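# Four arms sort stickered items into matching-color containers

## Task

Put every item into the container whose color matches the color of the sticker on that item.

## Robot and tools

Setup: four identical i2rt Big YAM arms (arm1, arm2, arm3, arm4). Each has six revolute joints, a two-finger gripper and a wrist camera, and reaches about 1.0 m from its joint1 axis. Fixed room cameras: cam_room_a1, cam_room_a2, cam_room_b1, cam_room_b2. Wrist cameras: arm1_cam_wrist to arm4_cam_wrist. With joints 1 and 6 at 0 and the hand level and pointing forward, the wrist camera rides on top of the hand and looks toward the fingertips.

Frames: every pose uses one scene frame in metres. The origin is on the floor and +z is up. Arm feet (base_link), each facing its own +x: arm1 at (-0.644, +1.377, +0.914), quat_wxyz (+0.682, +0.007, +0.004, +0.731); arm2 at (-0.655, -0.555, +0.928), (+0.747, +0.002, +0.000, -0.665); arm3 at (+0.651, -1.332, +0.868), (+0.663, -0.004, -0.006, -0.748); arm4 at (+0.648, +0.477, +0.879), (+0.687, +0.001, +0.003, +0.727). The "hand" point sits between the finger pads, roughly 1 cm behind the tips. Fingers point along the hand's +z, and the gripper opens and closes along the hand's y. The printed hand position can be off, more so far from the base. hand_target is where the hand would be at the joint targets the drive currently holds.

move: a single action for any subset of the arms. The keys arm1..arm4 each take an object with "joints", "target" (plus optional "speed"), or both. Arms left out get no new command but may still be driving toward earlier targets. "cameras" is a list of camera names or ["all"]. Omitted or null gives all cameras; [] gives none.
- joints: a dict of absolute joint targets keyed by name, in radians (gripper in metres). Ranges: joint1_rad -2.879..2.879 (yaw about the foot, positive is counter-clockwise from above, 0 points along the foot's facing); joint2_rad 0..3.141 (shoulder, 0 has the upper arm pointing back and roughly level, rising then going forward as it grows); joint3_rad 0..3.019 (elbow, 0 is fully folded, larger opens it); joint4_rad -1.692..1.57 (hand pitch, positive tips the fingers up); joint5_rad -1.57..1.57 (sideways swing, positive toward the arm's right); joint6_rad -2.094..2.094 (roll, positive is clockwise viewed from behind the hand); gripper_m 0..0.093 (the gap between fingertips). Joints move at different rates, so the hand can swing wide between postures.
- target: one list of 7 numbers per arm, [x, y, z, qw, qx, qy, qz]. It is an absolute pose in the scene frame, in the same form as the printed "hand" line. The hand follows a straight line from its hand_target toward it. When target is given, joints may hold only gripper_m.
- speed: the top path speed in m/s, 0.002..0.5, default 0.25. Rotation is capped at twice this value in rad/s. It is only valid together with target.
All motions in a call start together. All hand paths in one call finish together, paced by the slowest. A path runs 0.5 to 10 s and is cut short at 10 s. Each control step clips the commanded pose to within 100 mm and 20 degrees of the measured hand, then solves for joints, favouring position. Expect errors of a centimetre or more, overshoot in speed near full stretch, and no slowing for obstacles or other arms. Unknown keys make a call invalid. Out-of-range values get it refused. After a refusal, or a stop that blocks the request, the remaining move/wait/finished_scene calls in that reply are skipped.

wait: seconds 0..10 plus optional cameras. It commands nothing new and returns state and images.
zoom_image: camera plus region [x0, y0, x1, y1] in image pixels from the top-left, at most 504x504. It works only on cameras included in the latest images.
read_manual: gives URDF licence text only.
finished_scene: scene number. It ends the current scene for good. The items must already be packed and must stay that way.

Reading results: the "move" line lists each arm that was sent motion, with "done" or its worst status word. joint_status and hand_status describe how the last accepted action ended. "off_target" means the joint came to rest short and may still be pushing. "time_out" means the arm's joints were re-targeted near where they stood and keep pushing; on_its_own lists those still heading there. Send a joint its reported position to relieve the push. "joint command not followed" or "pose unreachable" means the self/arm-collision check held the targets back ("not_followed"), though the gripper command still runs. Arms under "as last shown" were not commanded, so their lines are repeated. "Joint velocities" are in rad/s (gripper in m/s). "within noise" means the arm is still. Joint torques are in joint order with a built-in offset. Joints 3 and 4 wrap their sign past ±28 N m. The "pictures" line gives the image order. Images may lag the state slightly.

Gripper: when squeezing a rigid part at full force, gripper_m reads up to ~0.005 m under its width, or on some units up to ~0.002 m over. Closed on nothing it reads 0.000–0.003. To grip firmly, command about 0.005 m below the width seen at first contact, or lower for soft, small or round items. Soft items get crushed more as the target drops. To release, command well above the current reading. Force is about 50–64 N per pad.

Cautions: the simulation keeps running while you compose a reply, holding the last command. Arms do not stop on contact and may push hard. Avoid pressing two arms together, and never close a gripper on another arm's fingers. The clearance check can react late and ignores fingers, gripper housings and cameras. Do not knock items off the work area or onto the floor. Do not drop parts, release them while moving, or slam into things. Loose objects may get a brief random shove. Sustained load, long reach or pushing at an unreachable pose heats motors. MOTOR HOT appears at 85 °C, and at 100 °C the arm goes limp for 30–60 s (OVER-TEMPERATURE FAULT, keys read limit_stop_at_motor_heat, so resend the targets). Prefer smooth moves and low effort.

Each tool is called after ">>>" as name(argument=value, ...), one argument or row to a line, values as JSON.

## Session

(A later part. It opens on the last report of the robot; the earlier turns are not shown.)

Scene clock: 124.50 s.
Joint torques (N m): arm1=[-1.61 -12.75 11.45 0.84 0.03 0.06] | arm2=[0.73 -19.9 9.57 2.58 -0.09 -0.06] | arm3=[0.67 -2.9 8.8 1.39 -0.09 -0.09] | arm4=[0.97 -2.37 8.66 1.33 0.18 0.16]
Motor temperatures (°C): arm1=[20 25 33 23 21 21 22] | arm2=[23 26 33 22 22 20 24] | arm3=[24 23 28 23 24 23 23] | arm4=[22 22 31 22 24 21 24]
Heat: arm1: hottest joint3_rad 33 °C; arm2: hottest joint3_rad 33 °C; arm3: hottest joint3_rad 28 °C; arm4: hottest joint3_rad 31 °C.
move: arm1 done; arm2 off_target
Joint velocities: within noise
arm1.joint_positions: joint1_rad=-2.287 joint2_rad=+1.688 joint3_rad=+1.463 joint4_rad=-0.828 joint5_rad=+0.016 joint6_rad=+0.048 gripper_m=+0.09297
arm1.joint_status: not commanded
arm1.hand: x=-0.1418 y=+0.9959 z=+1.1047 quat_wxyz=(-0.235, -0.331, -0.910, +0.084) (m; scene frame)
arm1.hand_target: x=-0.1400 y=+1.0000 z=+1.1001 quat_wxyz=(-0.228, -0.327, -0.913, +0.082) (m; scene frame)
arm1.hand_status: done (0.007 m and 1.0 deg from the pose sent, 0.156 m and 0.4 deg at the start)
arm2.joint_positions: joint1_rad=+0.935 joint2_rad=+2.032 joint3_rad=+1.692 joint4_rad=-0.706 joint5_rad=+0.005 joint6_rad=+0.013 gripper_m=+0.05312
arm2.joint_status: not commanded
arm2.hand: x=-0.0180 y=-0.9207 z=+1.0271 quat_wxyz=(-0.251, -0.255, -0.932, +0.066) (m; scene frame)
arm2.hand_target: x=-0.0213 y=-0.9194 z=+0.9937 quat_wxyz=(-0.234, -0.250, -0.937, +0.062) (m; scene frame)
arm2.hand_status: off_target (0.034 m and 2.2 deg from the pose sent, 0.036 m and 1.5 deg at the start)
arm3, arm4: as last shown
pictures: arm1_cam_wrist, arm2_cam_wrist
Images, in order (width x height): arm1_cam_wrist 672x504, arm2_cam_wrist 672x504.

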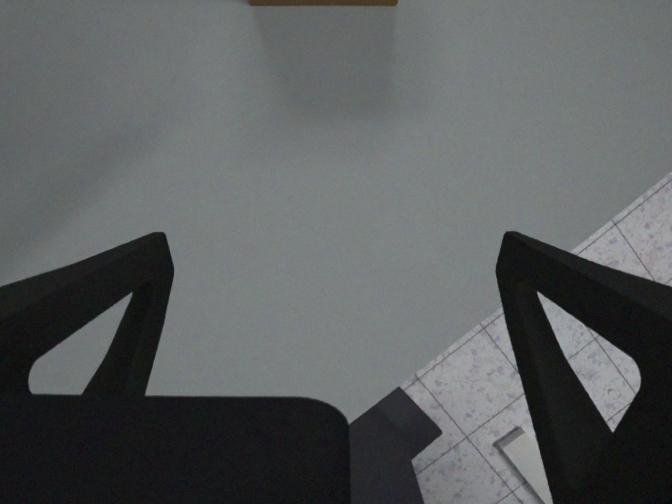

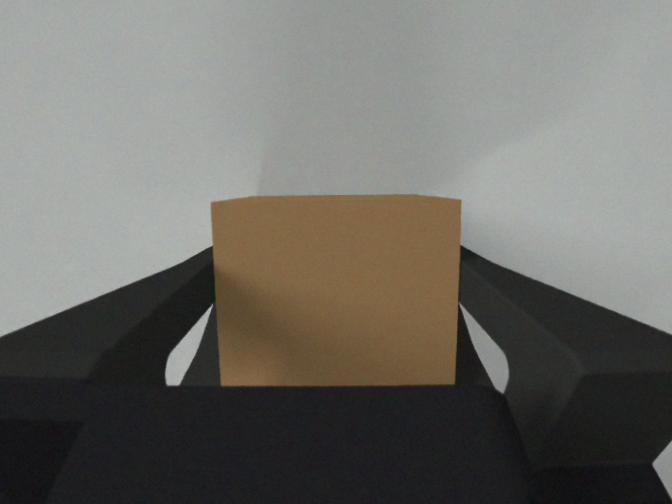

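>>> move(
  arm1={"target":[-0.43,1.205,1.125,0.228,0.327,0.913,-0.0816],"speed":0.35},
  arm2={"joints":{"gripper_m":0.09}},
  arm4={"target":[0.385,0.65,1.11,-0.101,0.898,-0.321,-0.283]},
  cameras=["arm2_cam_wrist"],
)

>>> move(
  arm2={"target":[-0.14,-0.85,1.1,-0.234,-0.250,-0.937,0.0624],"speed":0.25},
  arm3={"target":[0.39,-1.17,1.11,-0.0787,0.921,-0.249,-0.290]},
  arm4={"target":[0.015,0.865,1.11,-0.101,0.898,-0.321,-0.283],"speed":0.3},
  cameras=["arm4_cam_wrist"],
)

>>> move(
  arm2={"target":[-0.41,-0.695,1.125,-0.234,-0.250,-0.937,0.0624],"speed":0.35},
  arm3={"target":[0.05,-0.963,1.12,-0.0787,0.921,-0.249,-0.290],"speed":0.25},
  cameras=["arm3_cam_wrist","arm4_cam_wrist"],
)

Scene clock: 135.77 s.
Joint torques (N m): arm1=[-2.96 1.55 11.92 0.8 -0.07 -0.06] | arm2=[0.79 -20.01 9.58 2.52 -0.08 -0.07] | arm3=[0.56 -3.02 8.77 1.43 -0.08 -0.09] | arm4=[1.26 -2.14 9.58 1.4 0.27 0.19]
Motor temperatures (°C): arm1=[20 25 33 23 21 21 22] | arm2=[23 27 32 22 22 20 24] | arm3=[24 23 29 23 24 23 23] | arm4=[22 22 31 22 24 21 24]
Heat: arm1: hottest joint3_rad 33 °C; arm2: hottest joint3_rad 32 °C; arm3: hottest joint3_rad 29 °C; arm4: hottest joint3_rad 31 °C.
move: arm1 done; arm2 done; arm4 done
Joint velocities: within noise
arm1.joint_positions: joint1_rad=-2.316 joint2_rad=+0.676 joint3_rad=+0.699 joint4_rad=-1.078 joint5_rad=-0.005 joint6_rad=+0.013 gripper_m=+0.09297
arm1.joint_status: not commanded
arm1.hand: x=-0.4281 y=+1.2068 z=+1.1257 quat_wxyz=(-0.234, -0.326, -0.912, +0.082) (m; scene frame)
arm1.hand_target: x=-0.4300 y=+1.2050 z=+1.1249 quat_wxyz=(-0.228, -0.327, -0.913, +0.082) (m; scene frame)
arm1.hand_status: done (0.003 m and 0.8 deg from the pose sent, 0.357 m and 1.0 deg at the start)
arm2.joint_positions: joint1_rad=+0.935 joint2_rad=+2.033 joint3_rad=+1.692 joint4_rad=-0.703 joint5_rad=+0.005 joint6_rad=+0.013 gripper_m=+0.08993
arm2.joint_status: all done
arm2.hand: x=-0.0175 y=-0.9210 z=+1.0272 quat_wxyz=(-0.252, -0.255, -0.931, +0.066) (m; scene frame)
arm2.hand_target: x=-0.0212 y=-0.9194 z=+0.9937 quat_wxyz=(-0.234, -0.250, -0.937, +0.062) (m; scene frame)
arm2.hand_status: not commanded
arm3.joint_positions: joint1_rad=-1.990 joint2_rad=+0.765 joint3_rad=+1.144 joint4_rad=-1.344 joint5_rad=+0.002 joint6_rad=+0.004 gripper_m=+0.09402
arm3.joint_status: not commanded
arm3.hand: x=+0.4017 y=-1.1762 z=+1.2462 quat_wxyz=(+0.074, -0.920, +0.259, +0.285) (m; scene frame)
arm3.hand_target: x=+0.4030 y=-1.1742 z=+1.2451 quat_wxyz=(+0.075, -0.919, +0.261, +0.287) (m; scene frame)
arm3.hand_status: not commanded
arm4.joint_positions: joint1_rad=+0.984 joint2_rad=+0.750 joint3_rad=+0.733 joint4_rad=-0.965 joint5_rad=+0.094 joint6_rad=+0.118 gripper_m=+0.09401
arm4.joint_status: not commanded
arm4.hand: x=+0.3908 y=+0.6488 z=+1.1075 quat_wxyz=(-0.101, +0.901, -0.318, -0.276) (m; scene frame)
arm4.hand_target: x=+0.3852 y=+0.6499 z=+1.1100 quat_wxyz=(-0.101, +0.898, -0.321, -0.283) (m; scene frame)
arm4.hand_status: done (0.006 m and 1.0 deg from the pose sent, 0.149 m and 6.9 deg at the start)
pictures: arm2_cam_wrist
Images, in order (width x height): arm2_cam_wrist 672x504.

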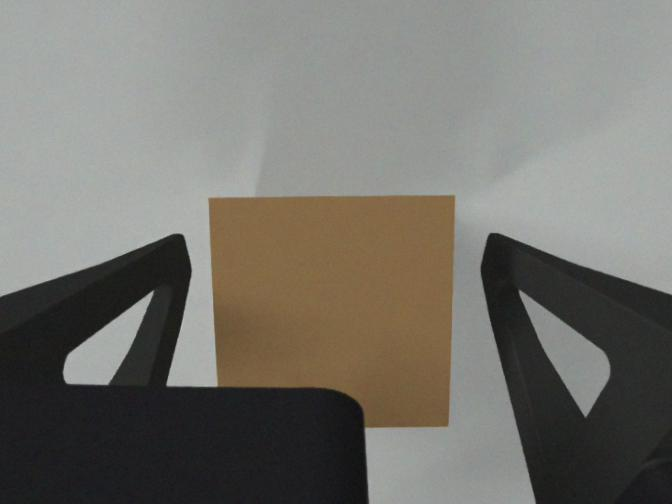

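Scene clock: 137.93 s.
Joint torques (N m): arm1=[-2.08 1.49 11.95 0.75 -0.02 -0.04] | arm2=[0.97 -17.61 9.95 1.16 -0.04 -0.02] | arm3=[1.14 -3.25 9.47 1.78 -0.05 -0.13] | arm4=[1.38 -21.89 13.16 0.42 0.2 0.15]
Motor temperatures (°C): arm1=[20 25 34 23 21 21 22] | arm2=[23 27 32 22 22 20 24] | arm3=[24 23 28 23 24 23 23] | arm4=[22 22 31 22 24 21 24]
Heat: arm1: hottest joint3_rad 34 °C; arm2: hottest joint3_rad 32 °C; arm3: hottest joint3_rad 28 °C; arm4: hottest joint3_rad 31 °C.
move: arm2 done; arm3 done; arm4 off_target
Joint velocities: within noise
arm1: as last shown
arm1.joint_positions: joint1_rad=-2.316 joint2_rad=+0.676 joint3_rad=+0.699 joint4_rad=-1.078 joint5_rad=-0.005 joint6_rad=+0.012 gripper_m=+0.09297
arm1.hand: x=-0.4281 y=+1.2068 z=+1.1257 quat_wxyz=(-0.234, -0.325, -0.912, +0.082) (m; scene frame)
arm2.joint_positions: joint1_rad=+0.936 joint2_rad=+1.638 joint3_rad=+1.343 joint4_rad=-0.761 joint5_rad=+0.006 joint6_rad=+0.012 gripper_m=+0.08993
arm2.joint_status: not commanded
arm2.hand: x=-0.1336 y=-0.8550 z=+1.1064 quat_wxyz=(-0.246, -0.254, -0.933, +0.065) (m; scene frame)
arm2.hand_target: x=-0.1398 y=-0.8500 z=+1.1002 quat_wxyz=(-0.234, -0.250, -0.937, +0.062) (m; scene frame)
arm2.hand_status: done (0.010 m and 1.5 deg from the pose sent, 0.159 m and 2.3 deg at the start)
arm3.joint_positions: joint1_rad=-1.990 joint2_rad=+0.724 joint3_rad=+0.759 joint4_rad=-1.007 joint5_rad=+0.002 joint6_rad=-0.012 gripper_m=+0.09402
arm3.joint_status: not commanded
arm3.hand: x=+0.3909 y=-1.1716 z=+1.1076 quat_wxyz=(+0.075, -0.923, +0.252, +0.281) (m; scene frame)
arm3.hand_target: x=+0.3901 y=-1.1701 z=+1.1100 quat_wxyz=(+0.079, -0.921, +0.249, +0.290) (m; scene frame)
arm3.hand_status: done (0.003 m and 1.1 deg from the pose sent, 0.137 m and 1.4 deg at the start)
arm4.joint_positions: joint1_rad=+0.985 joint2_rad=+1.922 joint3_rad=+1.809 joint4_rad=-0.881 joint5_rad=+0.094 joint6_rad=+0.119 gripper_m=+0.09401
arm4.joint_status: not commanded
arm4.hand: x=+0.0282 y=+0.8609 z=+1.0946 quat_wxyz=(-0.100, +0.903, -0.319, -0.270) (m; scene frame)
arm4.hand_target: x=+0.0158 y=+0.8644 z=+1.1102 quat_wxyz=(-0.101, +0.898, -0.321, -0.284) (m; scene frame)
arm4.hand_status: off_target (0.021 m and 1.6 deg from the pose sent, 0.434 m and 1.0 deg at the start)
pictures: arm4_cam_wrist
Images, in order (width x height): arm4_cam_wrist 672x504.

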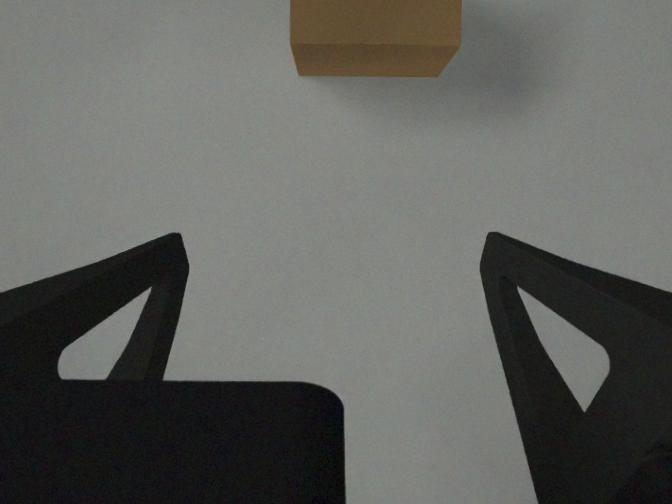

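Scene clock: 140.23 s.
Joint torques (N m): arm1=[-2.37 1.32 11.78 0.77 -0.04 -0.05] | arm2=[1.49 -2.9 10.52 1.21 0.12 0.04] | arm3=[1.08 -20.42 14.3 0.7 -0.08 -0.12] | arm4=[1.32 -21.89 13.01 0.53 0.19 0.13]
Motor temperatures (°C): arm1=[20 25 34 23 21 21 22] | arm2=[23 27 32 22 22 20 24] | arm3=[24 23 29 23 24 23 23] | arm4=[22 22 32 22 24 21 24]
Heat: arm1: hottest joint3_rad 34 °C; arm2: hottest joint3_rad 32 °C; arm3: hottest joint3_rad 29 °C; arm4: hottest joint3_rad 32 °C.
move: arm2 off_target; arm3 off_target
Joint velocities: within noise
arm1: as last shown
arm2.joint_positions: joint1_rad=+0.936 joint2_rad=+0.727 joint3_rad=+0.692 joint4_rad=-1.016 joint5_rad=+0.006 joint6_rad=+0.012 gripper_m=+0.08993
arm2.joint_status: not commanded
arm2.hand: x=-0.4061 y=-0.6998 z=+1.1342 quat_wxyz=(-0.248, -0.254, -0.932, +0.065) (m; scene frame)
arm2.hand_target: x=-0.4100 y=-0.6951 z=+1.1251 quat_wxyz=(-0.234, -0.250, -0.937, +0.062) (m; scene frame)
arm2.hand_status: off_target (0.011 m and 1.8 deg from the pose sent, 0.320 m and 1.5 deg at the start)
arm3.joint_positions: joint1_rad=-1.990 joint2_rad=+1.805 joint3_rad=+1.692 joint4_rad=-0.882 joint5_rad=+0.002 joint6_rad=-0.014 gripper_m=+0.09402
arm3.joint_status: not commanded
arm3.hand: x=+0.0599 y=-0.9734 z=+1.0960 quat_wxyz=(+0.073, -0.926, +0.252, +0.271) (m; scene frame)
arm3.hand_target: x=+0.0512 y=-0.9637 z=+1.1199 quat_wxyz=(+0.079, -0.921, +0.249, +0.290) (m; scene frame)
arm3.hand_status: off_target (0.028 m and 2.4 deg from the pose sent, 0.400 m and 1.1 deg at the start)
arm4.joint_positions: joint1_rad=+0.985 joint2_rad=+1.922 joint3_rad=+1.809 joint4_rad=-0.882 joint5_rad=+0.094 joint6_rad=+0.119 gripper_m=+0.09401
arm4.joint_status: not commanded
arm4.hand: x=+0.0283 y=+0.8609 z=+1.0946 quat_wxyz=(-0.100, +0.903, -0.319, -0.270) (m; scene frame)
arm4.hand_target: x=+0.0158 y=+0.8643 z=+1.1102 quat_wxyz=(-0.101, +0.898, -0.321, -0.284) (m; scene frame)
arm4.hand_status: not commanded
pictures: arm3_cam_wrist, arm4_cam_wrist
Images, in order (width x height): arm3_cam_wrist 672x504, arm4_cam_wrist 672x504.

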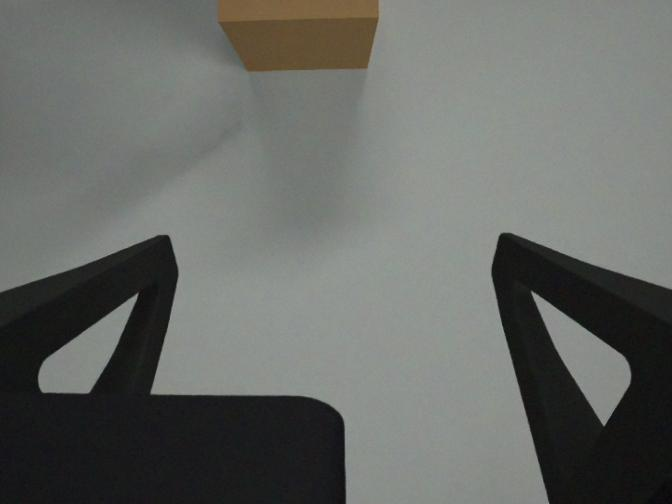

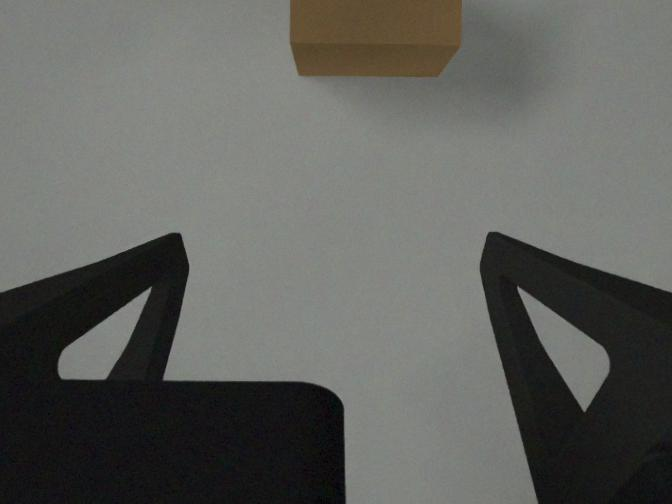

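>>> move(
  arm3={"target":[-0.053,-0.923,1.095,-0.0746,0.924,-0.2366,-0.2916],"speed":0.2},
  arm4={"target":[-0.052,0.945,1.085,-0.101,0.898,-0.321,-0.283],"speed":0.2},
  cameras=["arm3_cam_wrist","arm4_cam_wrist"],
)

Scene clock: 154.30 s.
Joint torques (N m): arm1=[-2.26 1.73 11.85 0.98 -0.07 -0.08] | arm2=[1.49 -3.08 10.51 1.18 0.13 0.05] | arm3=[2.61 -25.88 14.46 0.65 -0.08 -0.12] | arm4=[1.26 -26.58 13.11 0.5 0.03 -0.08]
Motor temperatures (°C): arm1=[20 25 34 23 21 21 22] | arm2=[23 26 33 22 22 20 23] | arm3=[24 24 29 23 24 23 23] | arm4=[22 23 35 22 24 21 24]
Heat: arm1: hottest joint3_rad 34 °C; arm2: hottest joint3_rad 33 °C; arm3: hottest joint3_rad 29 °C; arm4: hottest joint3_rad 35 °C.
move: arm3 off_target; arm4 off_target
Joint velocities: within noise
arm1, arm2: as last shown
arm3.joint_positions: joint1_rad=-1.988 joint2_rad=+2.146 joint3_rad=+2.158 joint4_rad=-1.006 joint5_rad=-0.001 joint6_rad=-0.016 gripper_m=+0.09402
arm3.joint_status: not commanded
arm3.hand: x=-0.0369 y=-0.9181 z=+1.0707 quat_wxyz=(+0.071, -0.927, +0.249, +0.271) (m; scene frame)
arm3.hand_target: x=-0.0516 y=-0.9237 z=+1.0951 quat_wxyz=(+0.075, -0.924, +0.237, +0.292) (m; scene frame)
arm3.hand_status: off_target (0.030 m and 2.8 deg from the pose sent, 0.124 m and 2.9 deg at the start)
arm4.joint_positions: joint1_rad=+0.940 joint2_rad=+2.262 joint3_rad=+2.314 joint4_rad=-1.038 joint5_rad=+0.073 joint6_rad=+0.103 gripper_m=+0.09401
arm4.joint_status: not commanded
arm4.hand: x=-0.0432 y=+0.9410 z=+1.0750 quat_wxyz=(-0.099, +0.899, -0.329, -0.274) (m; scene frame)
arm4.hand_target: x=-0.0513 y=+0.9445 z=+1.0850 quat_wxyz=(-0.101, +0.898, -0.321, -0.284) (m; scene frame)
arm4.hand_status: off_target (0.014 m and 1.4 deg from the pose sent, 0.117 m and 1.6 deg at the start)
pictures: arm3_cam_wrist, arm4_cam_wrist
Images, in order (width x height): arm3_cam_wrist 672x504, arm4_cam_wrist 672x504.

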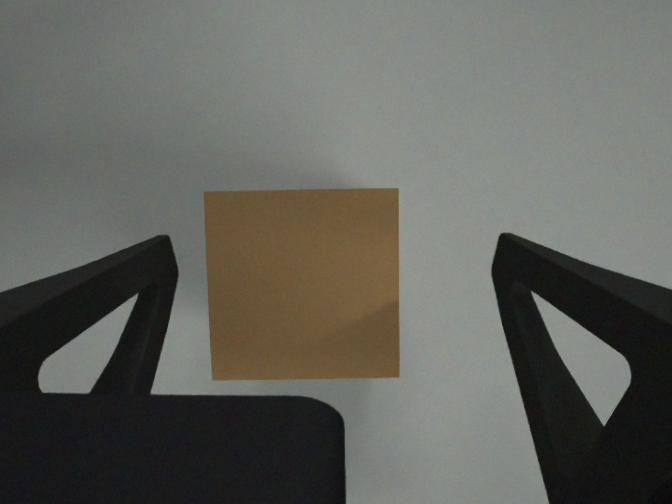

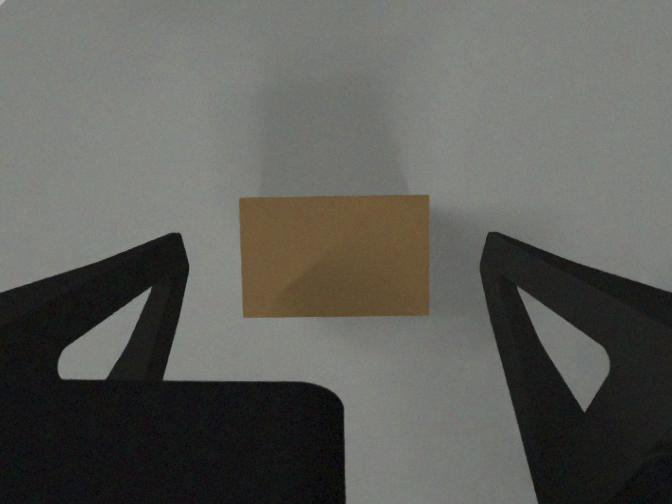

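>>> move(
  arm3={"target":[-0.045,-0.936,1.045,-0.0746,0.924,-0.2366,-0.2916],"speed":0.1},
  arm4={"target":[-0.050,0.943,1.03,-0.101,0.898,-0.321,-0.283],"speed":0.1},
  cameras=["arm3_cam_wrist","arm4_cam_wrist"],
)

Scene clock: 162.87 s.
Joint torques (N m): arm1=[-3.14 1.44 11.99 0.76 -0.05 -0.09] | arm2=[1.55 -2.96 10.47 1.18 0.13 0.05] | arm3=[2.37 -27.81 9.54 1.73 0.11 -0.05] | arm4=[1.03 -27.16 9.59 1.44 0.01 -0.06]
Motor temperatures (°C): arm1=[20 24 35 23 21 21 22] | arm2=[23 26 33 22 22 20 23] | arm3=[24 24 30 23 24 23 23] | arm4=[22 25 37 22 24 21 24]
Heat: arm1: hottest joint3_rad 35 °C; arm2: hottest joint3_rad 33 °C; arm3: hottest joint3_rad 30 °C; arm4: hottest joint3_rad 37 °C.
move: arm3 off_target; arm4 done
Joint velocities: within noise
arm1, arm2: as last shown
arm3.joint_positions: joint1_rad=-1.977 joint2_rad=+2.135 joint3_rad=+2.023 joint4_rad=-0.874 joint5_rad=-0.001 joint6_rad=-0.017 gripper_m=+0.09402
arm3.joint_status: not commanded
arm3.hand: x=-0.0379 y=-0.9283 z=+1.0279 quat_wxyz=(+0.071, -0.927, +0.243, +0.276) (m; scene frame)
arm3.hand_target: x=-0.0448 y=-0.9361 z=+1.0449 quat_wxyz=(+0.074, -0.924, +0.237, +0.291) (m; scene frame)
arm3.hand_status: off_target (0.020 m and 2.1 deg from the pose sent, 0.032 m and 2.8 deg at the start)
arm4.joint_positions: joint1_rad=+0.940 joint2_rad=+2.262 joint3_rad=+2.203 joint4_rad=-0.918 joint5_rad=+0.073 joint6_rad=+0.103 gripper_m=+0.09401
arm4.joint_status: not commanded
arm4.hand: x=-0.0448 y=+0.9417 z=+1.0338 quat_wxyz=(-0.100, +0.897, -0.328, -0.278) (m; scene frame)
arm4.hand_target: x=-0.0499 y=+0.9429 z=+1.0301 quat_wxyz=(-0.101, +0.898, -0.321, -0.283) (m; scene frame)
arm4.hand_status: done (0.007 m and 1.1 deg from the pose sent, 0.045 m and 1.4 deg at the start)
pictures: arm3_cam_wrist, arm4_cam_wrist
Images, in order (width x height): arm3_cam_wrist 672x504, arm4_cam_wrist 672x504.

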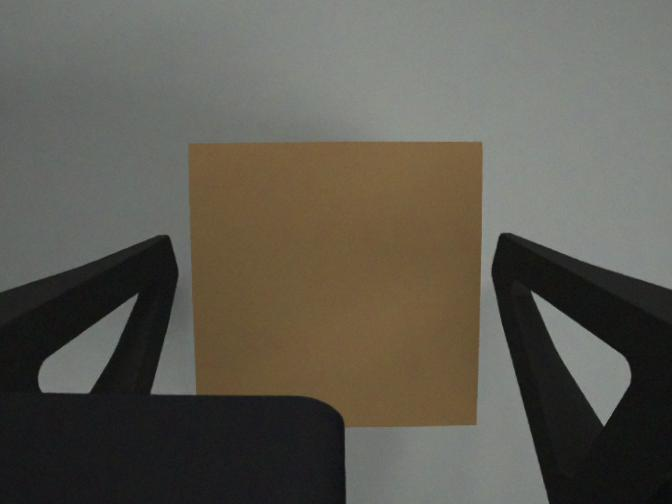

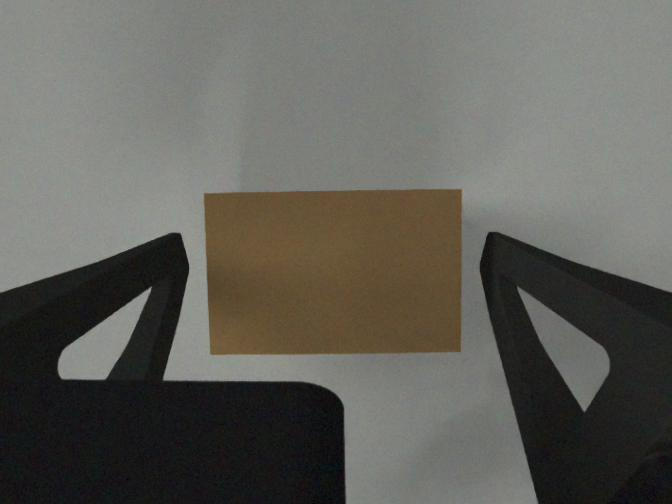

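>>> move(
  arm3={"joints":{"gripper_m":0.035}},
  arm4={"target":[-0.050,0.943,1.012,-0.101,0.898,-0.321,-0.283],"speed":0.1},
  cameras=["arm3_cam_wrist","arm4_cam_wrist"],
)

>>> move(
  arm3={"target":[-0.015,-0.945,1.125,-0.0746,0.924,-0.2366,-0.2916],"speed":0.25},
  arm4={"joints":{"gripper_m":0.055}},
  cameras=["arm3_cam_wrist","arm4_cam_wrist"],
)

Scene clock: 167.60 s.
Joint torques (N m): arm1=[-2.9 1.14 11.9 0.72 -0.08 -0.06] | arm2=[1.49 -2.9 10.51 1.18 0.13 0.05] | arm3=[2.49 -27.75 9.55 1.72 0.12 -0.05] | arm4=[0.91 -26.52 9.25 1.54 0.01 -0.07]
Motor temperatures (°C): arm1=[20 24 35 23 21 21 22] | arm2=[23 26 33 22 22 20 23] | arm3=[24 25 30 23 24 23 23] | arm4=[22 26 36 22 24 21 24]
Heat: arm1: hottest joint3_rad 35 °C; arm2: hottest joint3_rad 33 °C; arm3: hottest joint3_rad 30 °C; arm4: hottest joint3_rad 36 °C.
move: arm3 off_target; arm4 off_target
Joint velocities: within noise
arm1, arm2: as last shown
arm3.joint_positions: joint1_rad=-1.977 joint2_rad=+2.135 joint3_rad=+2.023 joint4_rad=-0.874 joint5_rad=+0.000 joint6_rad=-0.016 gripper_m=+0.05318
arm3.joint_status: gripper_m off_target (ended at +0.05321, target +0.03500)
arm3.hand: x=-0.0379 y=-0.9282 z=+1.0279 quat_wxyz=(+0.071, -0.927, +0.244, +0.276) (m; scene frame)
arm3.hand_target: x=-0.0447 y=-0.9361 z=+1.0448 quat_wxyz=(+0.074, -0.924, +0.237, +0.291) (m; scene frame)
arm3.hand_status: not commanded
arm4.joint_positions: joint1_rad=+0.940 joint2_rad=+2.262 joint3_rad=+2.169 joint4_rad=-0.875 joint5_rad=+0.073 joint6_rad=+0.103 gripper_m=+0.09401
arm4.joint_status: not commanded
arm4.hand: x=-0.0456 y=+0.9422 z=+1.0223 quat_wxyz=(-0.101, +0.896, -0.328, -0.282) (m; scene frame)
arm4.hand_target: x=-0.0498 y=+0.9428 z=+1.0122 quat_wxyz=(-0.101, +0.898, -0.321, -0.283) (m; scene frame)
arm4.hand_status: off_target (0.011 m and 0.8 deg from the pose sent, 0.022 m and 1.1 deg at the start)
pictures: arm3_cam_wrist, arm4_cam_wrist
Images, in order (width x height): arm3_cam_wrist 672x504, arm4_cam_wrist 672x504.

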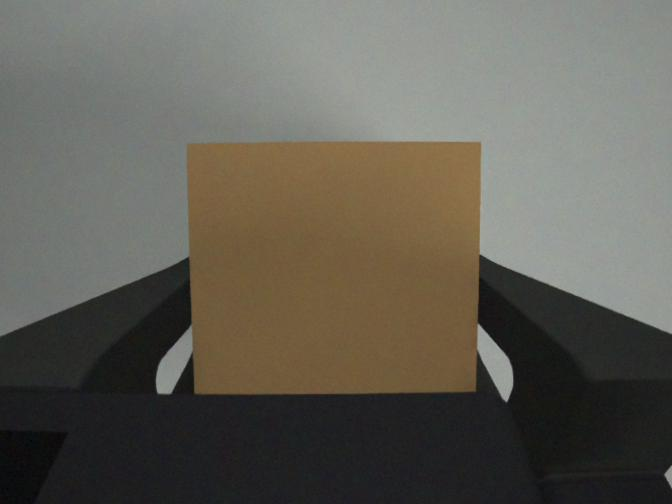

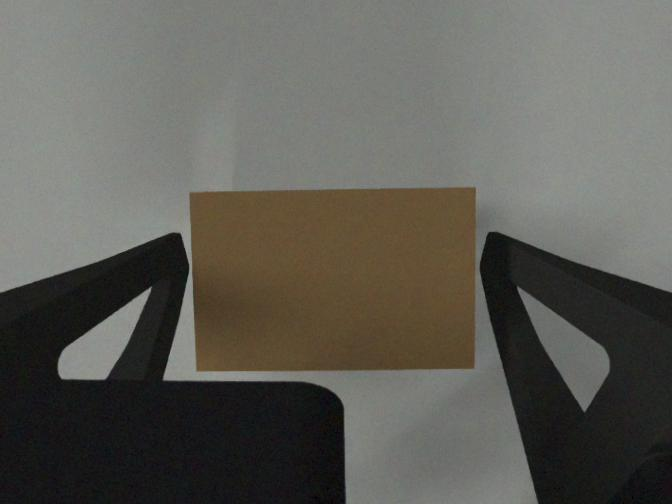

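Scene clock: 168.77 s.
Joint torques (N m): arm1=[-2.67 0.91 11.99 0.83 -0.01 -0.04] | arm2=[1.44 -2.9 10.48 1.22 0.13 0.05] | arm3=[1.85 -23.82 12.46 0.91 -0.08 -0.11] | arm4=[0.79 -26.99 9.32 1.44 0.03 -0.1]
Motor temperatures (°C): arm1=[20 24 35 23 21 21 22] | arm2=[23 26 33 22 22 20 23] | arm3=[24 25 30 23 24 23 23] | arm4=[22 26 36 22 24 21 24]
Heat: arm1: hottest joint3_rad 35 °C; arm2: hottest joint3_rad 33 °C; arm3: hottest joint3_rad 30 °C; arm4: hottest joint3_rad 36 °C.
move: arm3 off_target; arm4 off_target
Joint velocities: within noise
arm1, arm2: as last shown
arm3.joint_positions: joint1_rad=-1.977 joint2_rad=+2.002 joint3_rad=+2.023 joint4_rad=-0.995 joint5_rad=+0.000 joint6_rad=-0.017 gripper_m=+0.05318
arm3.joint_status: not commanded
arm3.hand: x=-0.0076 y=-0.9447 z=+1.1123 quat_wxyz=(+0.073, -0.926, +0.243, +0.281) (m; scene frame)
arm3.hand_target: x=-0.0146 y=-0.9452 z=+1.1248 quat_wxyz=(+0.075, -0.924, +0.237, +0.292) (m; scene frame)
arm3.hand_status: off_target (0.015 m and 1.4 deg from the pose sent, 0.101 m and 2.1 deg at the start)
arm4.joint_positions: joint1_rad=+0.940 joint2_rad=+2.262 joint3_rad=+2.169 joint4_rad=-0.874 joint5_rad=+0.072 joint6_rad=+0.102 gripper_m=+0.06944
arm4.joint_status: gripper_m off_target (ended at +0.06947, target +0.05500)
arm4.hand: x=-0.0457 y=+0.9422 z=+1.0224 quat_wxyz=(-0.101, +0.896, -0.327, -0.282) (m; scene frame)
arm4.hand_target: x=-0.0498 y=+0.9428 z=+1.0122 quat_wxyz=(-0.101, +0.898, -0.321, -0.283) (m; scene frame)
arm4.hand_status: not commanded
pictures: arm3_cam_wrist, arm4_cam_wrist
Images, in order (width x height): arm3_cam_wrist 672x504, arm4_cam_wrist 672x504.

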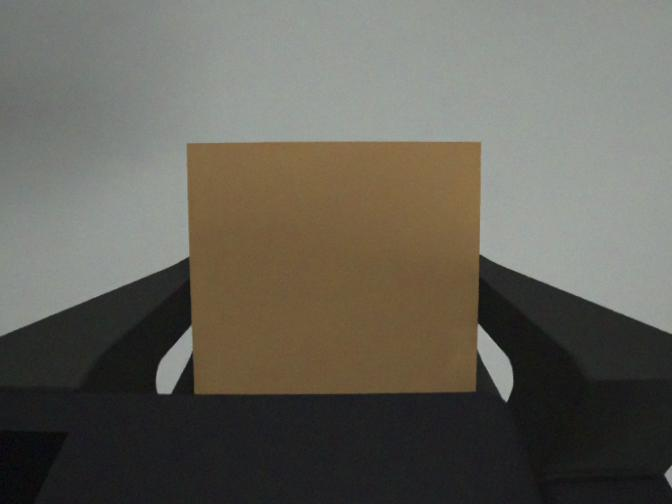

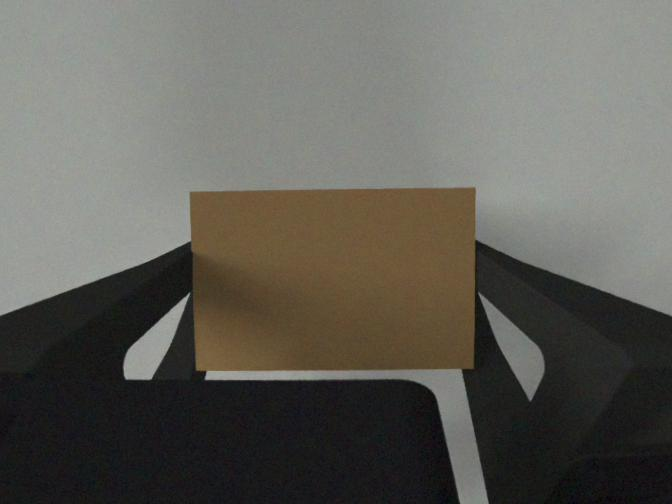

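>>> move(
  arm3={"target":[0.39,-1.17,1.13,-0.0787,0.921,-0.249,-0.290],"speed":0.4},
  arm4={"target":[-0.025,0.925,1.12,-0.101,0.898,-0.321,-0.283],"speed":0.25},
  cameras=[],
)

>>> move(
  arm3={"joints":{"joint1_rad":0.986,"joint2_rad":0.761,"joint3_rad":1.138,"joint4_rad":-1.337,"joint5_rad":0,"joint6_rad":0}},
  arm4={"target":[0.37,0.65,1.13,-0.101,0.898,-0.321,-0.283],"speed":0.4},
  cameras=["arm3_cam_wrist"],
)

>>> move(
  arm4={"joints":{"joint1_rad":-1.138,"joint2_rad":0.761,"joint3_rad":1.138,"joint4_rad":-1.337,"joint5_rad":0,"joint6_rad":0}},
  arm3={"target":[1.1,-1.71,0.98,-0.2825,-0.329,-0.895,0.104],"speed":0.35},
  cameras=["arm3_cam_wrist","arm4_cam_wrist"],
)

Scene clock: 182.80 s.
Joint torques (N m): arm1=[-2.84 1.03 11.85 0.88 -0.05 -0.06] | arm2=[1.49 -2.96 10.48 1.2 0.13 0.05] | arm3=[0.26 -2.26 9.68 1.02 0.01 -0.06] | arm4=[1.55 -28.63 13.27 0.46 0.08 -0.05]
Motor temperatures (°C): arm1=[20 24 35 23 21 21 22] | arm2=[23 26 33 22 22 20 23] | arm3=[24 25 30 23 24 23 24] | arm4=[22 28 35 22 24 21 25]
Heat: arm1: hottest joint3_rad 35 °C; arm2: hottest joint3_rad 33 °C; arm3: hottest joint3_rad 30 °C; arm4: hottest joint3_rad 35 °C.
move: arm3 done; arm4 off_target
Joint velocities: within noise
arm1, arm2: as last shown
arm3.joint_positions: joint1_rad=-1.980 joint2_rad=+0.717 joint3_rad=+0.811 joint4_rad=-1.037 joint5_rad=+0.002 joint6_rad=-0.017 gripper_m=+0.05318
arm3.joint_status: not commanded
arm3.hand: x=+0.3872 y=-1.1729 z=+1.1328 quat_wxyz=(+0.078, -0.921, +0.243, +0.295) (m; scene frame)
arm3.hand_target: x=+0.3900 y=-1.1700 z=+1.1300 quat_wxyz=(+0.079, -0.921, +0.249, +0.290) (m; scene frame)
arm3.hand_status: done (0.005 m and 0.9 deg from the pose sent, 0.457 m and 1.5 deg at the start)
arm4.joint_positions: joint1_rad=+0.940 joint2_rad=+2.171 joint3_rad=+2.171 joint4_rad=-1.034 joint5_rad=+0.072 joint6_rad=+0.102 gripper_m=+0.06944
arm4.joint_status: not commanded
arm4.hand: x=-0.0154 y=+0.9229 z=+1.0750 quat_wxyz=(-0.094, +0.905, -0.329, -0.252) (m; scene frame)
arm4.hand_target: x=-0.0231 y=+0.9238 z=+1.1199 quat_wxyz=(-0.101, +0.898, -0.321, -0.284) (m; scene frame)
arm4.hand_status: off_target (0.046 m and 3.9 deg from the pose sent, 0.101 m and 0.8 deg at the start)
pictures: none
No camera images: "cameras" was empty.

Scene clock: 185.13 s.
Joint torques (N m): arm1=[-2.2 1.08 11.82 0.87 -0.08 -0.04] | arm2=[1.55 -2.9 10.52 1.22 0.12 0.05] | arm3=[1.9 -2.49 12.52 0.87 0.12 0] | arm4=[1.26 -2.73 9.59 0.59 0.29 0.17]
Motor temperatures (°C): arm1=[20 24 35 23 21 21 22] | arm2=[23 25 33 22 22 20 23] | arm3=[24 25 30 23 24 23 24] | arm4=[22 28 35 22 24 21 25]
Heat: arm1: hottest joint3_rad 35 °C; arm2: hottest joint3_rad 33 °C; arm3: hottest joint3_rad 30 °C; arm4: hottest joint3_rad 35 °C.
move: arm3 done; arm4 done
Joint velocities: within noise
arm1.joint_positions: joint1_rad=-2.316 joint2_rad=+0.676 joint3_rad=+0.699 joint4_rad=-1.078 joint5_rad=-0.005 joint6_rad=+0.012 gripper_m=+0.09297
arm1.joint_status: not commanded
arm1.hand: x=-0.4281 y=+1.2068 z=+1.1257 quat_wxyz=(-0.234, -0.325, -0.912, +0.082) (m; scene frame)
arm1.hand_target: x=-0.4300 y=+1.2050 z=+1.1249 quat_wxyz=(-0.228, -0.327, -0.913, +0.082) (m; scene frame)
arm1.hand_status: not commanded
arm2: as last shown
arm3.joint_positions: joint1_rad=+0.976 joint2_rad=+0.764 joint3_rad=+1.100 joint4_rad=-1.331 joint5_rad=-0.003 joint6_rad=-0.006 gripper_m=+0.05318
arm3.joint_status: all done
arm3.hand: x=+0.8693 y=-1.5168 z=+1.2316 quat_wxyz=(-0.269, -0.331, -0.898, +0.105) (m; scene frame)
arm3.hand_target: x=+0.8715 y=-1.5152 z=+1.2504 quat_wxyz=(-0.285, -0.328, -0.894, +0.110) (m; scene frame)
arm3.hand_status: not commanded
arm4.joint_positions: joint1_rad=+1.018 joint2_rad=+0.792 joint3_rad=+0.803 joint4_rad=-0.968 joint5_rad=+0.113 joint6_rad=+0.146 gripper_m=+0.06944
arm4.joint_status: not commanded
arm4.hand: x=+0.3707 y=+0.6514 z=+1.1320 quat_wxyz=(-0.103, +0.897, -0.317, -0.290) (m; scene frame)
arm4.hand_target: x=+0.3700 y=+0.6500 z=+1.1299 quat_wxyz=(-0.101, +0.898, -0.321, -0.283) (m; scene frame)
arm4.hand_status: done (0.003 m and 0.9 deg from the pose sent, 0.476 m and 3.9 deg at the start)
pictures: arm3_cam_wrist
Images, in order (width x height): arm3_cam_wrist 672x504.

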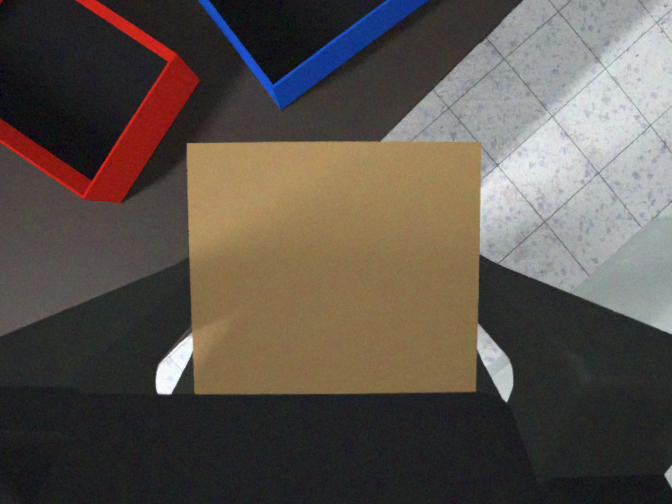

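Scene clock: 187.17 s.
Joint torques (N m): arm1=[-2.67 1.73 12.08 1.05 -0.02 -0.04] | arm2=[1.49 -2.84 10.51 1.17 0.13 0.04] | arm3=[1.85 -17.38 12.48 1.73 -0.05 0.03] | arm4=[0.62 -2.14 11.26 0.59 0.06 -0.08]
Motor temperatures (°C): arm1=[20 24 35 23 21 21 22] | arm2=[23 25 33 22 22 20 23] | arm3=[24 25 30 23 24 23 24] | arm4=[22 28 35 22 24 21 25]
Heat: arm1: hottest joint3_rad 35 °C; arm2: hottest joint3_rad 33 °C; arm3: hottest joint3_rad 30 °C; arm4: hottest joint3_rad 35 °C.
move: arm3 off_target; arm4 done
Joint velocities: within noise
arm1, arm2: as last shown
arm3.joint_positions: joint1_rad=+0.976 joint2_rad=+1.657 joint3_rad=+1.063 joint4_rad=-0.456 joint5_rad=-0.006 joint6_rad=-0.001 gripper_m=+0.05318
arm3.joint_status: not commanded
arm3.hand: x=+1.0746 y=-1.6982 z=+0.9481 quat_wxyz=(-0.245, -0.336, -0.905, +0.094) (m; scene frame)
arm3.hand_target: x=+1.0983 y=-1.7086 z=+0.9809 quat_wxyz=(-0.283, -0.329, -0.895, +0.104) (m; scene frame)
arm3.hand_status: off_target (0.042 m and 4.6 deg from the pose sent, 0.392 m and 1.6 deg at the start)
arm4.joint_positions: joint1_rad=-1.136 joint2_rad=+0.761 joint3_rad=+1.104 joint4_rad=-1.326 joint5_rad=+0.001 joint6_rad=+0.013 gripper_m=+0.06950
arm4.joint_status: all done
arm4.hand: x=+0.9060 y=+0.6150 z=+1.2418 quat_wxyz=(-0.277, +0.227, -0.931, -0.070) (m; scene frame)
arm4.hand_target: x=+0.9063 y=+0.6148 z=+1.2575 quat_wxyz=(-0.289, +0.231, -0.926, -0.072) (m; scene frame)
arm4.hand_status: not commanded
pictures: arm3_cam_wrist, arm4_cam_wrist
Images, in order (width x height): arm3_cam_wrist 672x504, arm4_cam_wrist 672x504.

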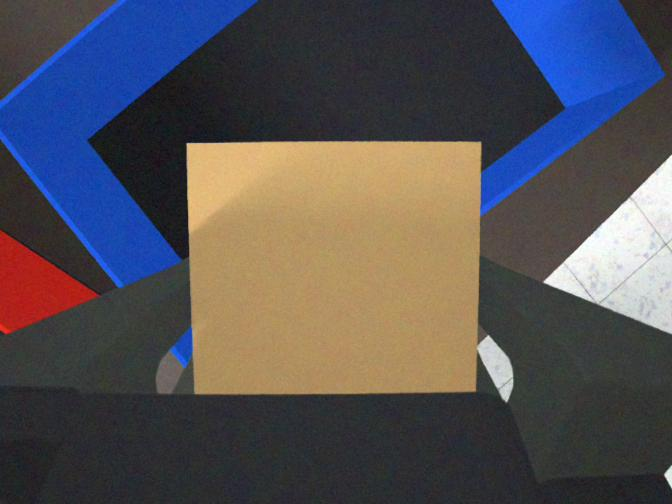

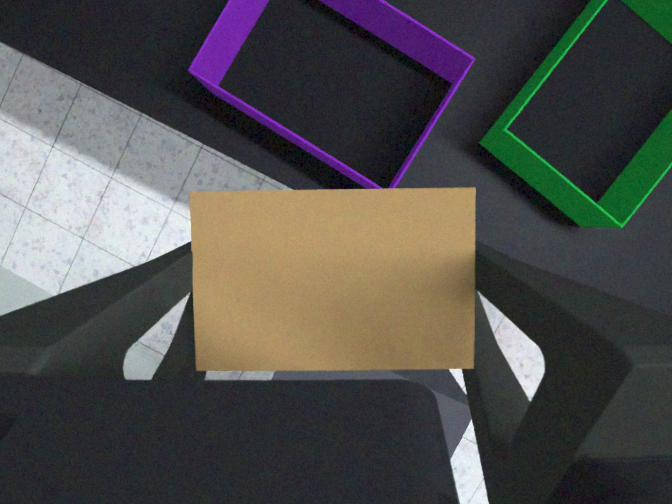

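>>> move(
  arm3={"target":[1.168,-1.767,0.85,-0.2825,-0.329,-0.895,0.104],"speed":0.25},
  arm4={"target":[1.11,0.722,0.93,-0.292,0.231,-0.9255,-0.073],"speed":0.35},
  cameras=["arm3_cam_wrist","arm4_cam_wrist"],
)

>>> move(
  arm3={"target":[1.165,-1.765,0.775,-0.2825,-0.329,-0.895,0.104],"speed":0.15},
  arm4={"target":[1.108,0.722,0.775,-0.292,0.231,-0.9255,-0.073],"speed":0.2},
  cameras=["arm3_cam_wrist","arm4_cam_wrist"],
)

Scene clock: 208.93 s.
Joint torques (N m): arm1=[-2.78 1.38 11.96 0.84 -0.07 -0.02] | arm2=[1.44 -2.9 10.48 1.2 0.12 0.05] | arm3=[2.14 -20.37 11.12 1.78 0.04 0.02] | arm4=[0.15 -14.51 9.72 1.61 -0.02 -0.08]
Motor temperatures (°C): arm1=[20 24 35 23 21 21 21] | arm2=[23 25 33 22 22 20 23] | arm3=[24 25 31 23 24 23 24] | arm4=[22 25 35 22 24 21 26]
Heat: arm1: hottest joint3_rad 35 °C; arm2: hottest joint3_rad 33 °C; arm3: hottest joint3_rad 31 °C; arm4: hottest joint3_rad 35 °C.
move: arm3 off_target; arm4 off_target
Joint velocities: within noise
arm1: as last shown
arm2.joint_positions: joint1_rad=+0.936 joint2_rad=+0.727 joint3_rad=+0.692 joint4_rad=-1.016 joint5_rad=+0.006 joint6_rad=+0.012 gripper_m=+0.08993
arm2.joint_status: not commanded
arm2.hand: x=-0.4061 y=-0.6998 z=+1.1342 quat_wxyz=(-0.248, -0.254, -0.932, +0.065) (m; scene frame)
arm2.hand_target: x=-0.4100 y=-0.6951 z=+1.1251 quat_wxyz=(-0.234, -0.250, -0.937, +0.062) (m; scene frame)
arm2.hand_status: not commanded
arm3.joint_positions: joint1_rad=+0.977 joint2_rad=+2.036 joint3_rad=+1.249 joint4_rad=-0.244 joint5_rad=-0.006 joint6_rad=+0.002 gripper_m=+0.05318
arm3.joint_status: not commanded
arm3.hand: x=+1.1414 y=-1.7567 z=+0.8312 quat_wxyz=(-0.254, -0.335, -0.902, +0.096) (m; scene frame)
arm3.hand_target: x=+1.1668 y=-1.7656 z=+0.8509 quat_wxyz=(-0.283, -0.329, -0.895, +0.104) (m; scene frame)
arm3.hand_status: off_target (0.034 m and 3.6 deg from the pose sent, 0.152 m and 4.6 deg at the start)
arm4.joint_positions: joint1_rad=-1.136 joint2_rad=+1.591 joint3_rad=+0.811 joint4_rad=-0.247 joint5_rad=+0.001 joint6_rad=+0.012 gripper_m=+0.06950
arm4.joint_status: not commanded
arm4.hand: x=+1.0856 y=+0.7107 z=+0.9045 quat_wxyz=(-0.257, +0.229, -0.937, -0.065) (m; scene frame)
arm4.hand_target: x=+1.1086 y=+0.7212 z=+0.9308 quat_wxyz=(-0.292, +0.231, -0.925, -0.073) (m; scene frame)
arm4.hand_status: off_target (0.037 m and 4.3 deg from the pose sent, 0.388 m and 1.9 deg at the start)
pictures: arm3_cam_wrist, arm4_cam_wrist
Images, in order (width x height): arm3_cam_wrist 672x504, arm4_cam_wrist 672x504.

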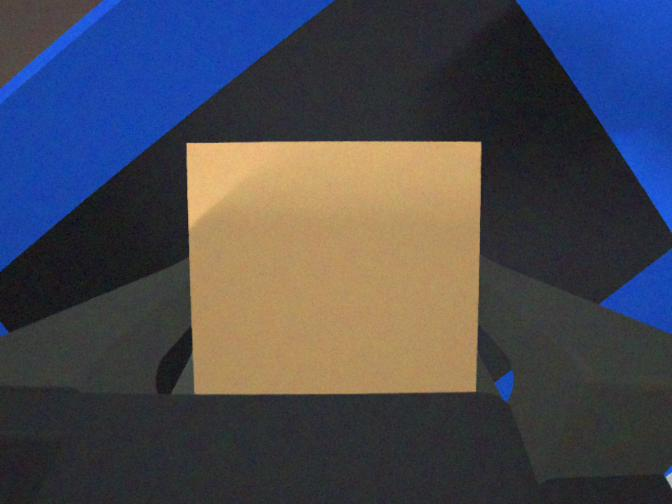

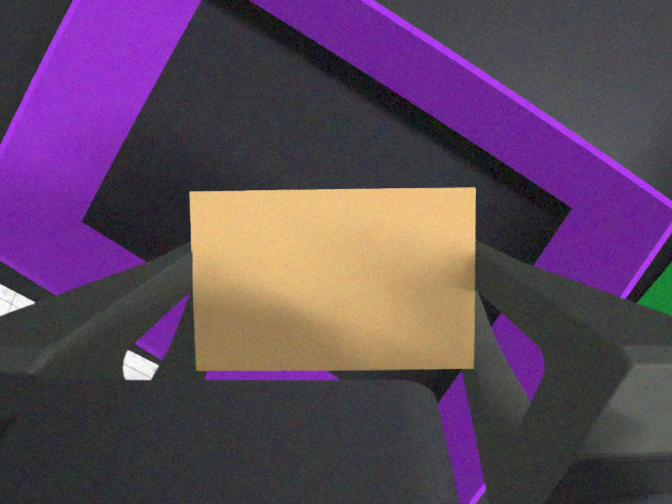

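Scene clock: 210.40 s.
Joint torques (N m): arm1=[-2.67 1.38 11.85 0.95 -0.04 -0.08] | arm2=[1.44 -2.96 10.48 1.22 0.12 0.04] | arm3=[2.02 -20.6 8.69 1.84 0.05 0.02] | arm4=[0.44 -16.15 4.41 1.54 0 -0.06]
Motor temperatures (°C): arm1=[20 24 35 23 21 21 21] | arm2=[23 25 33 22 22 20 23] | arm3=[24 25 31 23 24 23 24] | arm4=[22 25 35 22 24 21 26]
Heat: arm1: hottest joint3_rad 35 °C; arm2: hottest joint3_rad 33 °C; arm3: hottest joint3_rad 31 °C; arm4: hottest joint3_rad 35 °C.
move: arm3 off_target; arm4 done
Joint velocities: within noise
arm1, arm2: as last shown
arm3.joint_positions: joint1_rad=+0.977 joint2_rad=+2.169 joint3_rad=+1.249 joint4_rad=-0.088 joint5_rad=-0.006 joint6_rad=+0.002 gripper_m=+0.05318
arm3.joint_status: not commanded
arm3.hand: x=+1.1455 y=-1.7611 z=+0.7672 quat_wxyz=(-0.264, -0.334, -0.899, +0.100) (m; scene frame)
arm3.hand_target: x=+1.1644 y=-1.7644 z=+0.7754 quat_wxyz=(-0.283, -0.329, -0.895, +0.104) (m; scene frame)
arm3.hand_status: off_target (0.021 m and 2.3 deg from the pose sent, 0.062 m and 3.5 deg at the start)
arm4.joint_positions: joint1_rad=-1.136 joint2_rad=+1.970 joint3_rad=+0.788 joint4_rad=+0.204 joint5_rad=+0.001 joint6_rad=+0.012 gripper_m=+0.06950
arm4.joint_status: not commanded
arm4.hand: x=+1.1006 y=+0.7186 z=+0.7718 quat_wxyz=(-0.280, +0.227, -0.930, -0.071) (m; scene frame)
arm4.hand_target: x=+1.1080 y=+0.7220 z=+0.7752 quat_wxyz=(-0.292, +0.231, -0.925, -0.073) (m; scene frame)
arm4.hand_status: done (0.009 m and 1.5 deg from the pose sent, 0.132 m and 4.3 deg at the start)
pictures: arm3_cam_wrist, arm4_cam_wrist
Images, in order (width x height): arm3_cam_wrist 672x504, arm4_cam_wrist 672x504.

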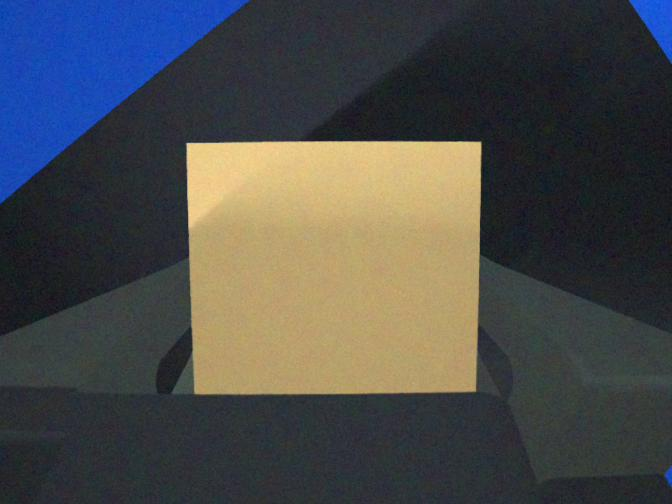

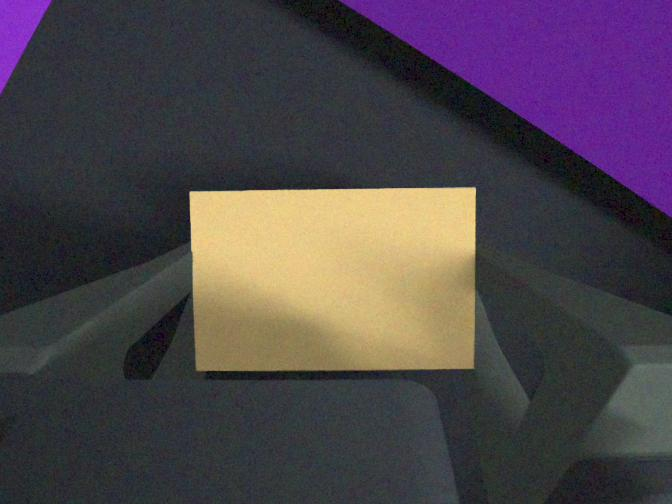

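>>> move(
  arm3={"target":[1.165,-1.765,0.755,-0.2825,-0.329,-0.895,0.104],"speed":0.06},
  arm4={"target":[1.108,0.722,0.748,-0.292,0.231,-0.9255,-0.073],"speed":0.06},
  cameras=[],
)

>>> move(
  arm3={"target":[1.165,-1.765,0.742,-0.2825,-0.329,-0.895,0.104],"speed":0.05},
  arm4={"target":[1.108,0.722,0.738,-0.292,0.231,-0.9255,-0.073],"speed":0.05},
  cameras=["arm3_cam_wrist","arm4_cam_wrist"],
)

Scene clock: 216.00 s.
Joint torques (N m): arm1=[-2.43 1.67 11.81 0.9 -0.04 -0.04] | arm2=[1.44 -2.9 10.5 1.2 0.13 0.05] | arm3=[2.08 -19.9 8.81 1.78 0.07 0.02] | arm4=[0.5 -15.5 4.78 1.55 0.04 -0.07]
Motor temperatures (°C): arm1=[20 24 35 23 21 21 21] | arm2=[23 25 33 22 22 20 23] | arm3=[24 25 31 23 24 23 24] | arm4=[22 25 34 22 24 21 26]
Heat: arm1: hottest joint3_rad 35 °C; arm2: hottest joint3_rad 33 °C; arm3: hottest joint3_rad 31 °C; arm4: hottest joint3_rad 34 °C.
move: arm3 off_target; arm4 off_target
Joint velocities: within noise
arm1, arm2: as last shown
arm3.joint_positions: joint1_rad=+0.978 joint2_rad=+2.202 joint3_rad=+1.251 joint4_rad=-0.049 joint5_rad=-0.006 joint6_rad=+0.004 gripper_m=+0.05318
arm3.joint_status: not commanded
arm3.hand: x=+1.1462 y=-1.7615 z=+0.7523 quat_wxyz=(-0.268, -0.334, -0.898, +0.101) (m; scene frame)
arm3.hand_target: x=+1.1644 y=-1.7644 z=+0.7554 quat_wxyz=(-0.283, -0.329, -0.895, +0.104) (m; scene frame)
arm3.hand_status: off_target (0.019 m and 1.9 deg from the pose sent, 0.023 m and 2.3 deg at the start)
arm4.joint_positions: joint1_rad=-1.136 joint2_rad=+2.037 joint3_rad=+0.788 joint4_rad=+0.273 joint5_rad=+0.001 joint6_rad=+0.012 gripper_m=+0.06950
arm4.joint_status: not commanded
arm4.hand: x=+1.0982 y=+0.7173 z=+0.7482 quat_wxyz=(-0.281, +0.227, -0.930, -0.071) (m; scene frame)
arm4.hand_target: x=+1.1079 y=+0.7220 z=+0.7483 quat_wxyz=(-0.292, +0.231, -0.925, -0.073) (m; scene frame)
arm4.hand_status: off_target (0.011 m and 1.4 deg from the pose sent, 0.025 m and 1.5 deg at the start)
pictures: none
No camera images: "cameras" was empty.

Scene clock: 216.97 s.
Joint torques (N m): arm1=[-2.67 1.9 12.01 0.83 -0.04 -0.06] | arm2=[1.49 -3.02 10.51 1.18 0.13 0.05] | arm3=[2.08 -18.02 9.09 1.81 0.08 0] | arm4=[0.62 -13.74 4.96 1.51 0.02 -0.08]
Motor temperatures (°C): arm1=[20 24 35 23 21 21 21] | arm2=[23 25 33 22 22 20 23] | arm3=[24 25 31 23 24 23 24] | arm4=[22 25 34 22 24 21 26]
Heat: arm1: hottest joint3_rad 35 °C; arm2: hottest joint3_rad 33 °C; arm3: hottest joint3_rad 31 °C; arm4: hottest joint3_rad 34 °C.
move: arm3 off_target; arm4 off_target
Joint velocities: within noise
arm1, arm2: as last shown
arm3.joint_positions: joint1_rad=+0.978 joint2_rad=+2.207 joint3_rad=+1.251 joint4_rad=-0.024 joint5_rad=-0.006 joint6_rad=+0.004 gripper_m=+0.05318
arm3.joint_status: not commanded
arm3.hand: x=+1.1492 y=-1.7638 z=+0.7520 quat_wxyz=(-0.276, -0.334, -0.895, +0.104) (m; scene frame)
arm3.hand_target: x=+1.1643 y=-1.7642 z=+0.7425 quat_wxyz=(-0.283, -0.329, -0.895, +0.104) (m; scene frame)
arm3.hand_status: off_target (0.019 m and 0.9 deg from the pose sent, 0.022 m and 1.9 deg at the start)
arm4.joint_positions: joint1_rad=-1.136 joint2_rad=+2.048 joint3_rad=+0.788 joint4_rad=+0.299 joint5_rad=+0.001 joint6_rad=+0.011 gripper_m=+0.06950
arm4.joint_status: not commanded
arm4.hand: x=+1.1006 y=+0.7186 z=+0.7465 quat_wxyz=(-0.288, +0.227, -0.927, -0.073) (m; scene frame)
arm4.hand_target: x=+1.1076 y=+0.7218 z=+0.7383 quat_wxyz=(-0.292, +0.231, -0.925, -0.073) (m; scene frame)
arm4.hand_status: off_target (0.012 m and 0.7 deg from the pose sent, 0.015 m and 1.5 deg at the start)
pictures: arm3_cam_wrist, arm4_cam_wrist
Images, in order (width x height): arm3_cam_wrist 672x504, arm4_cam_wrist 672x504.

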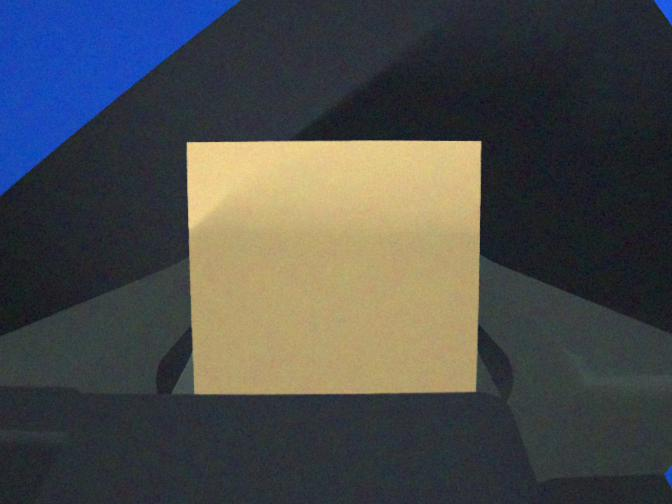

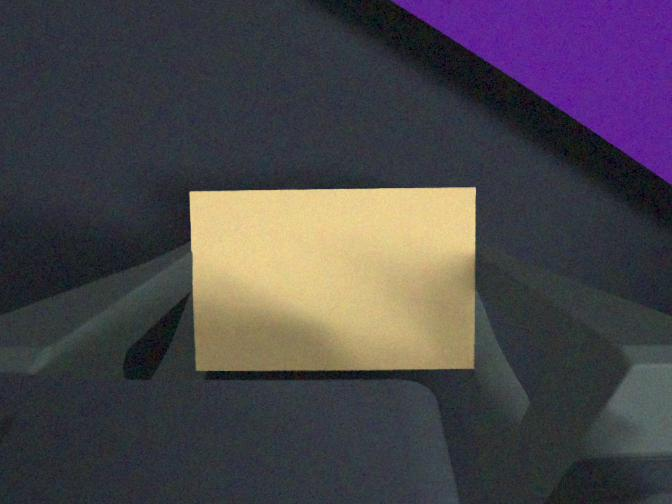

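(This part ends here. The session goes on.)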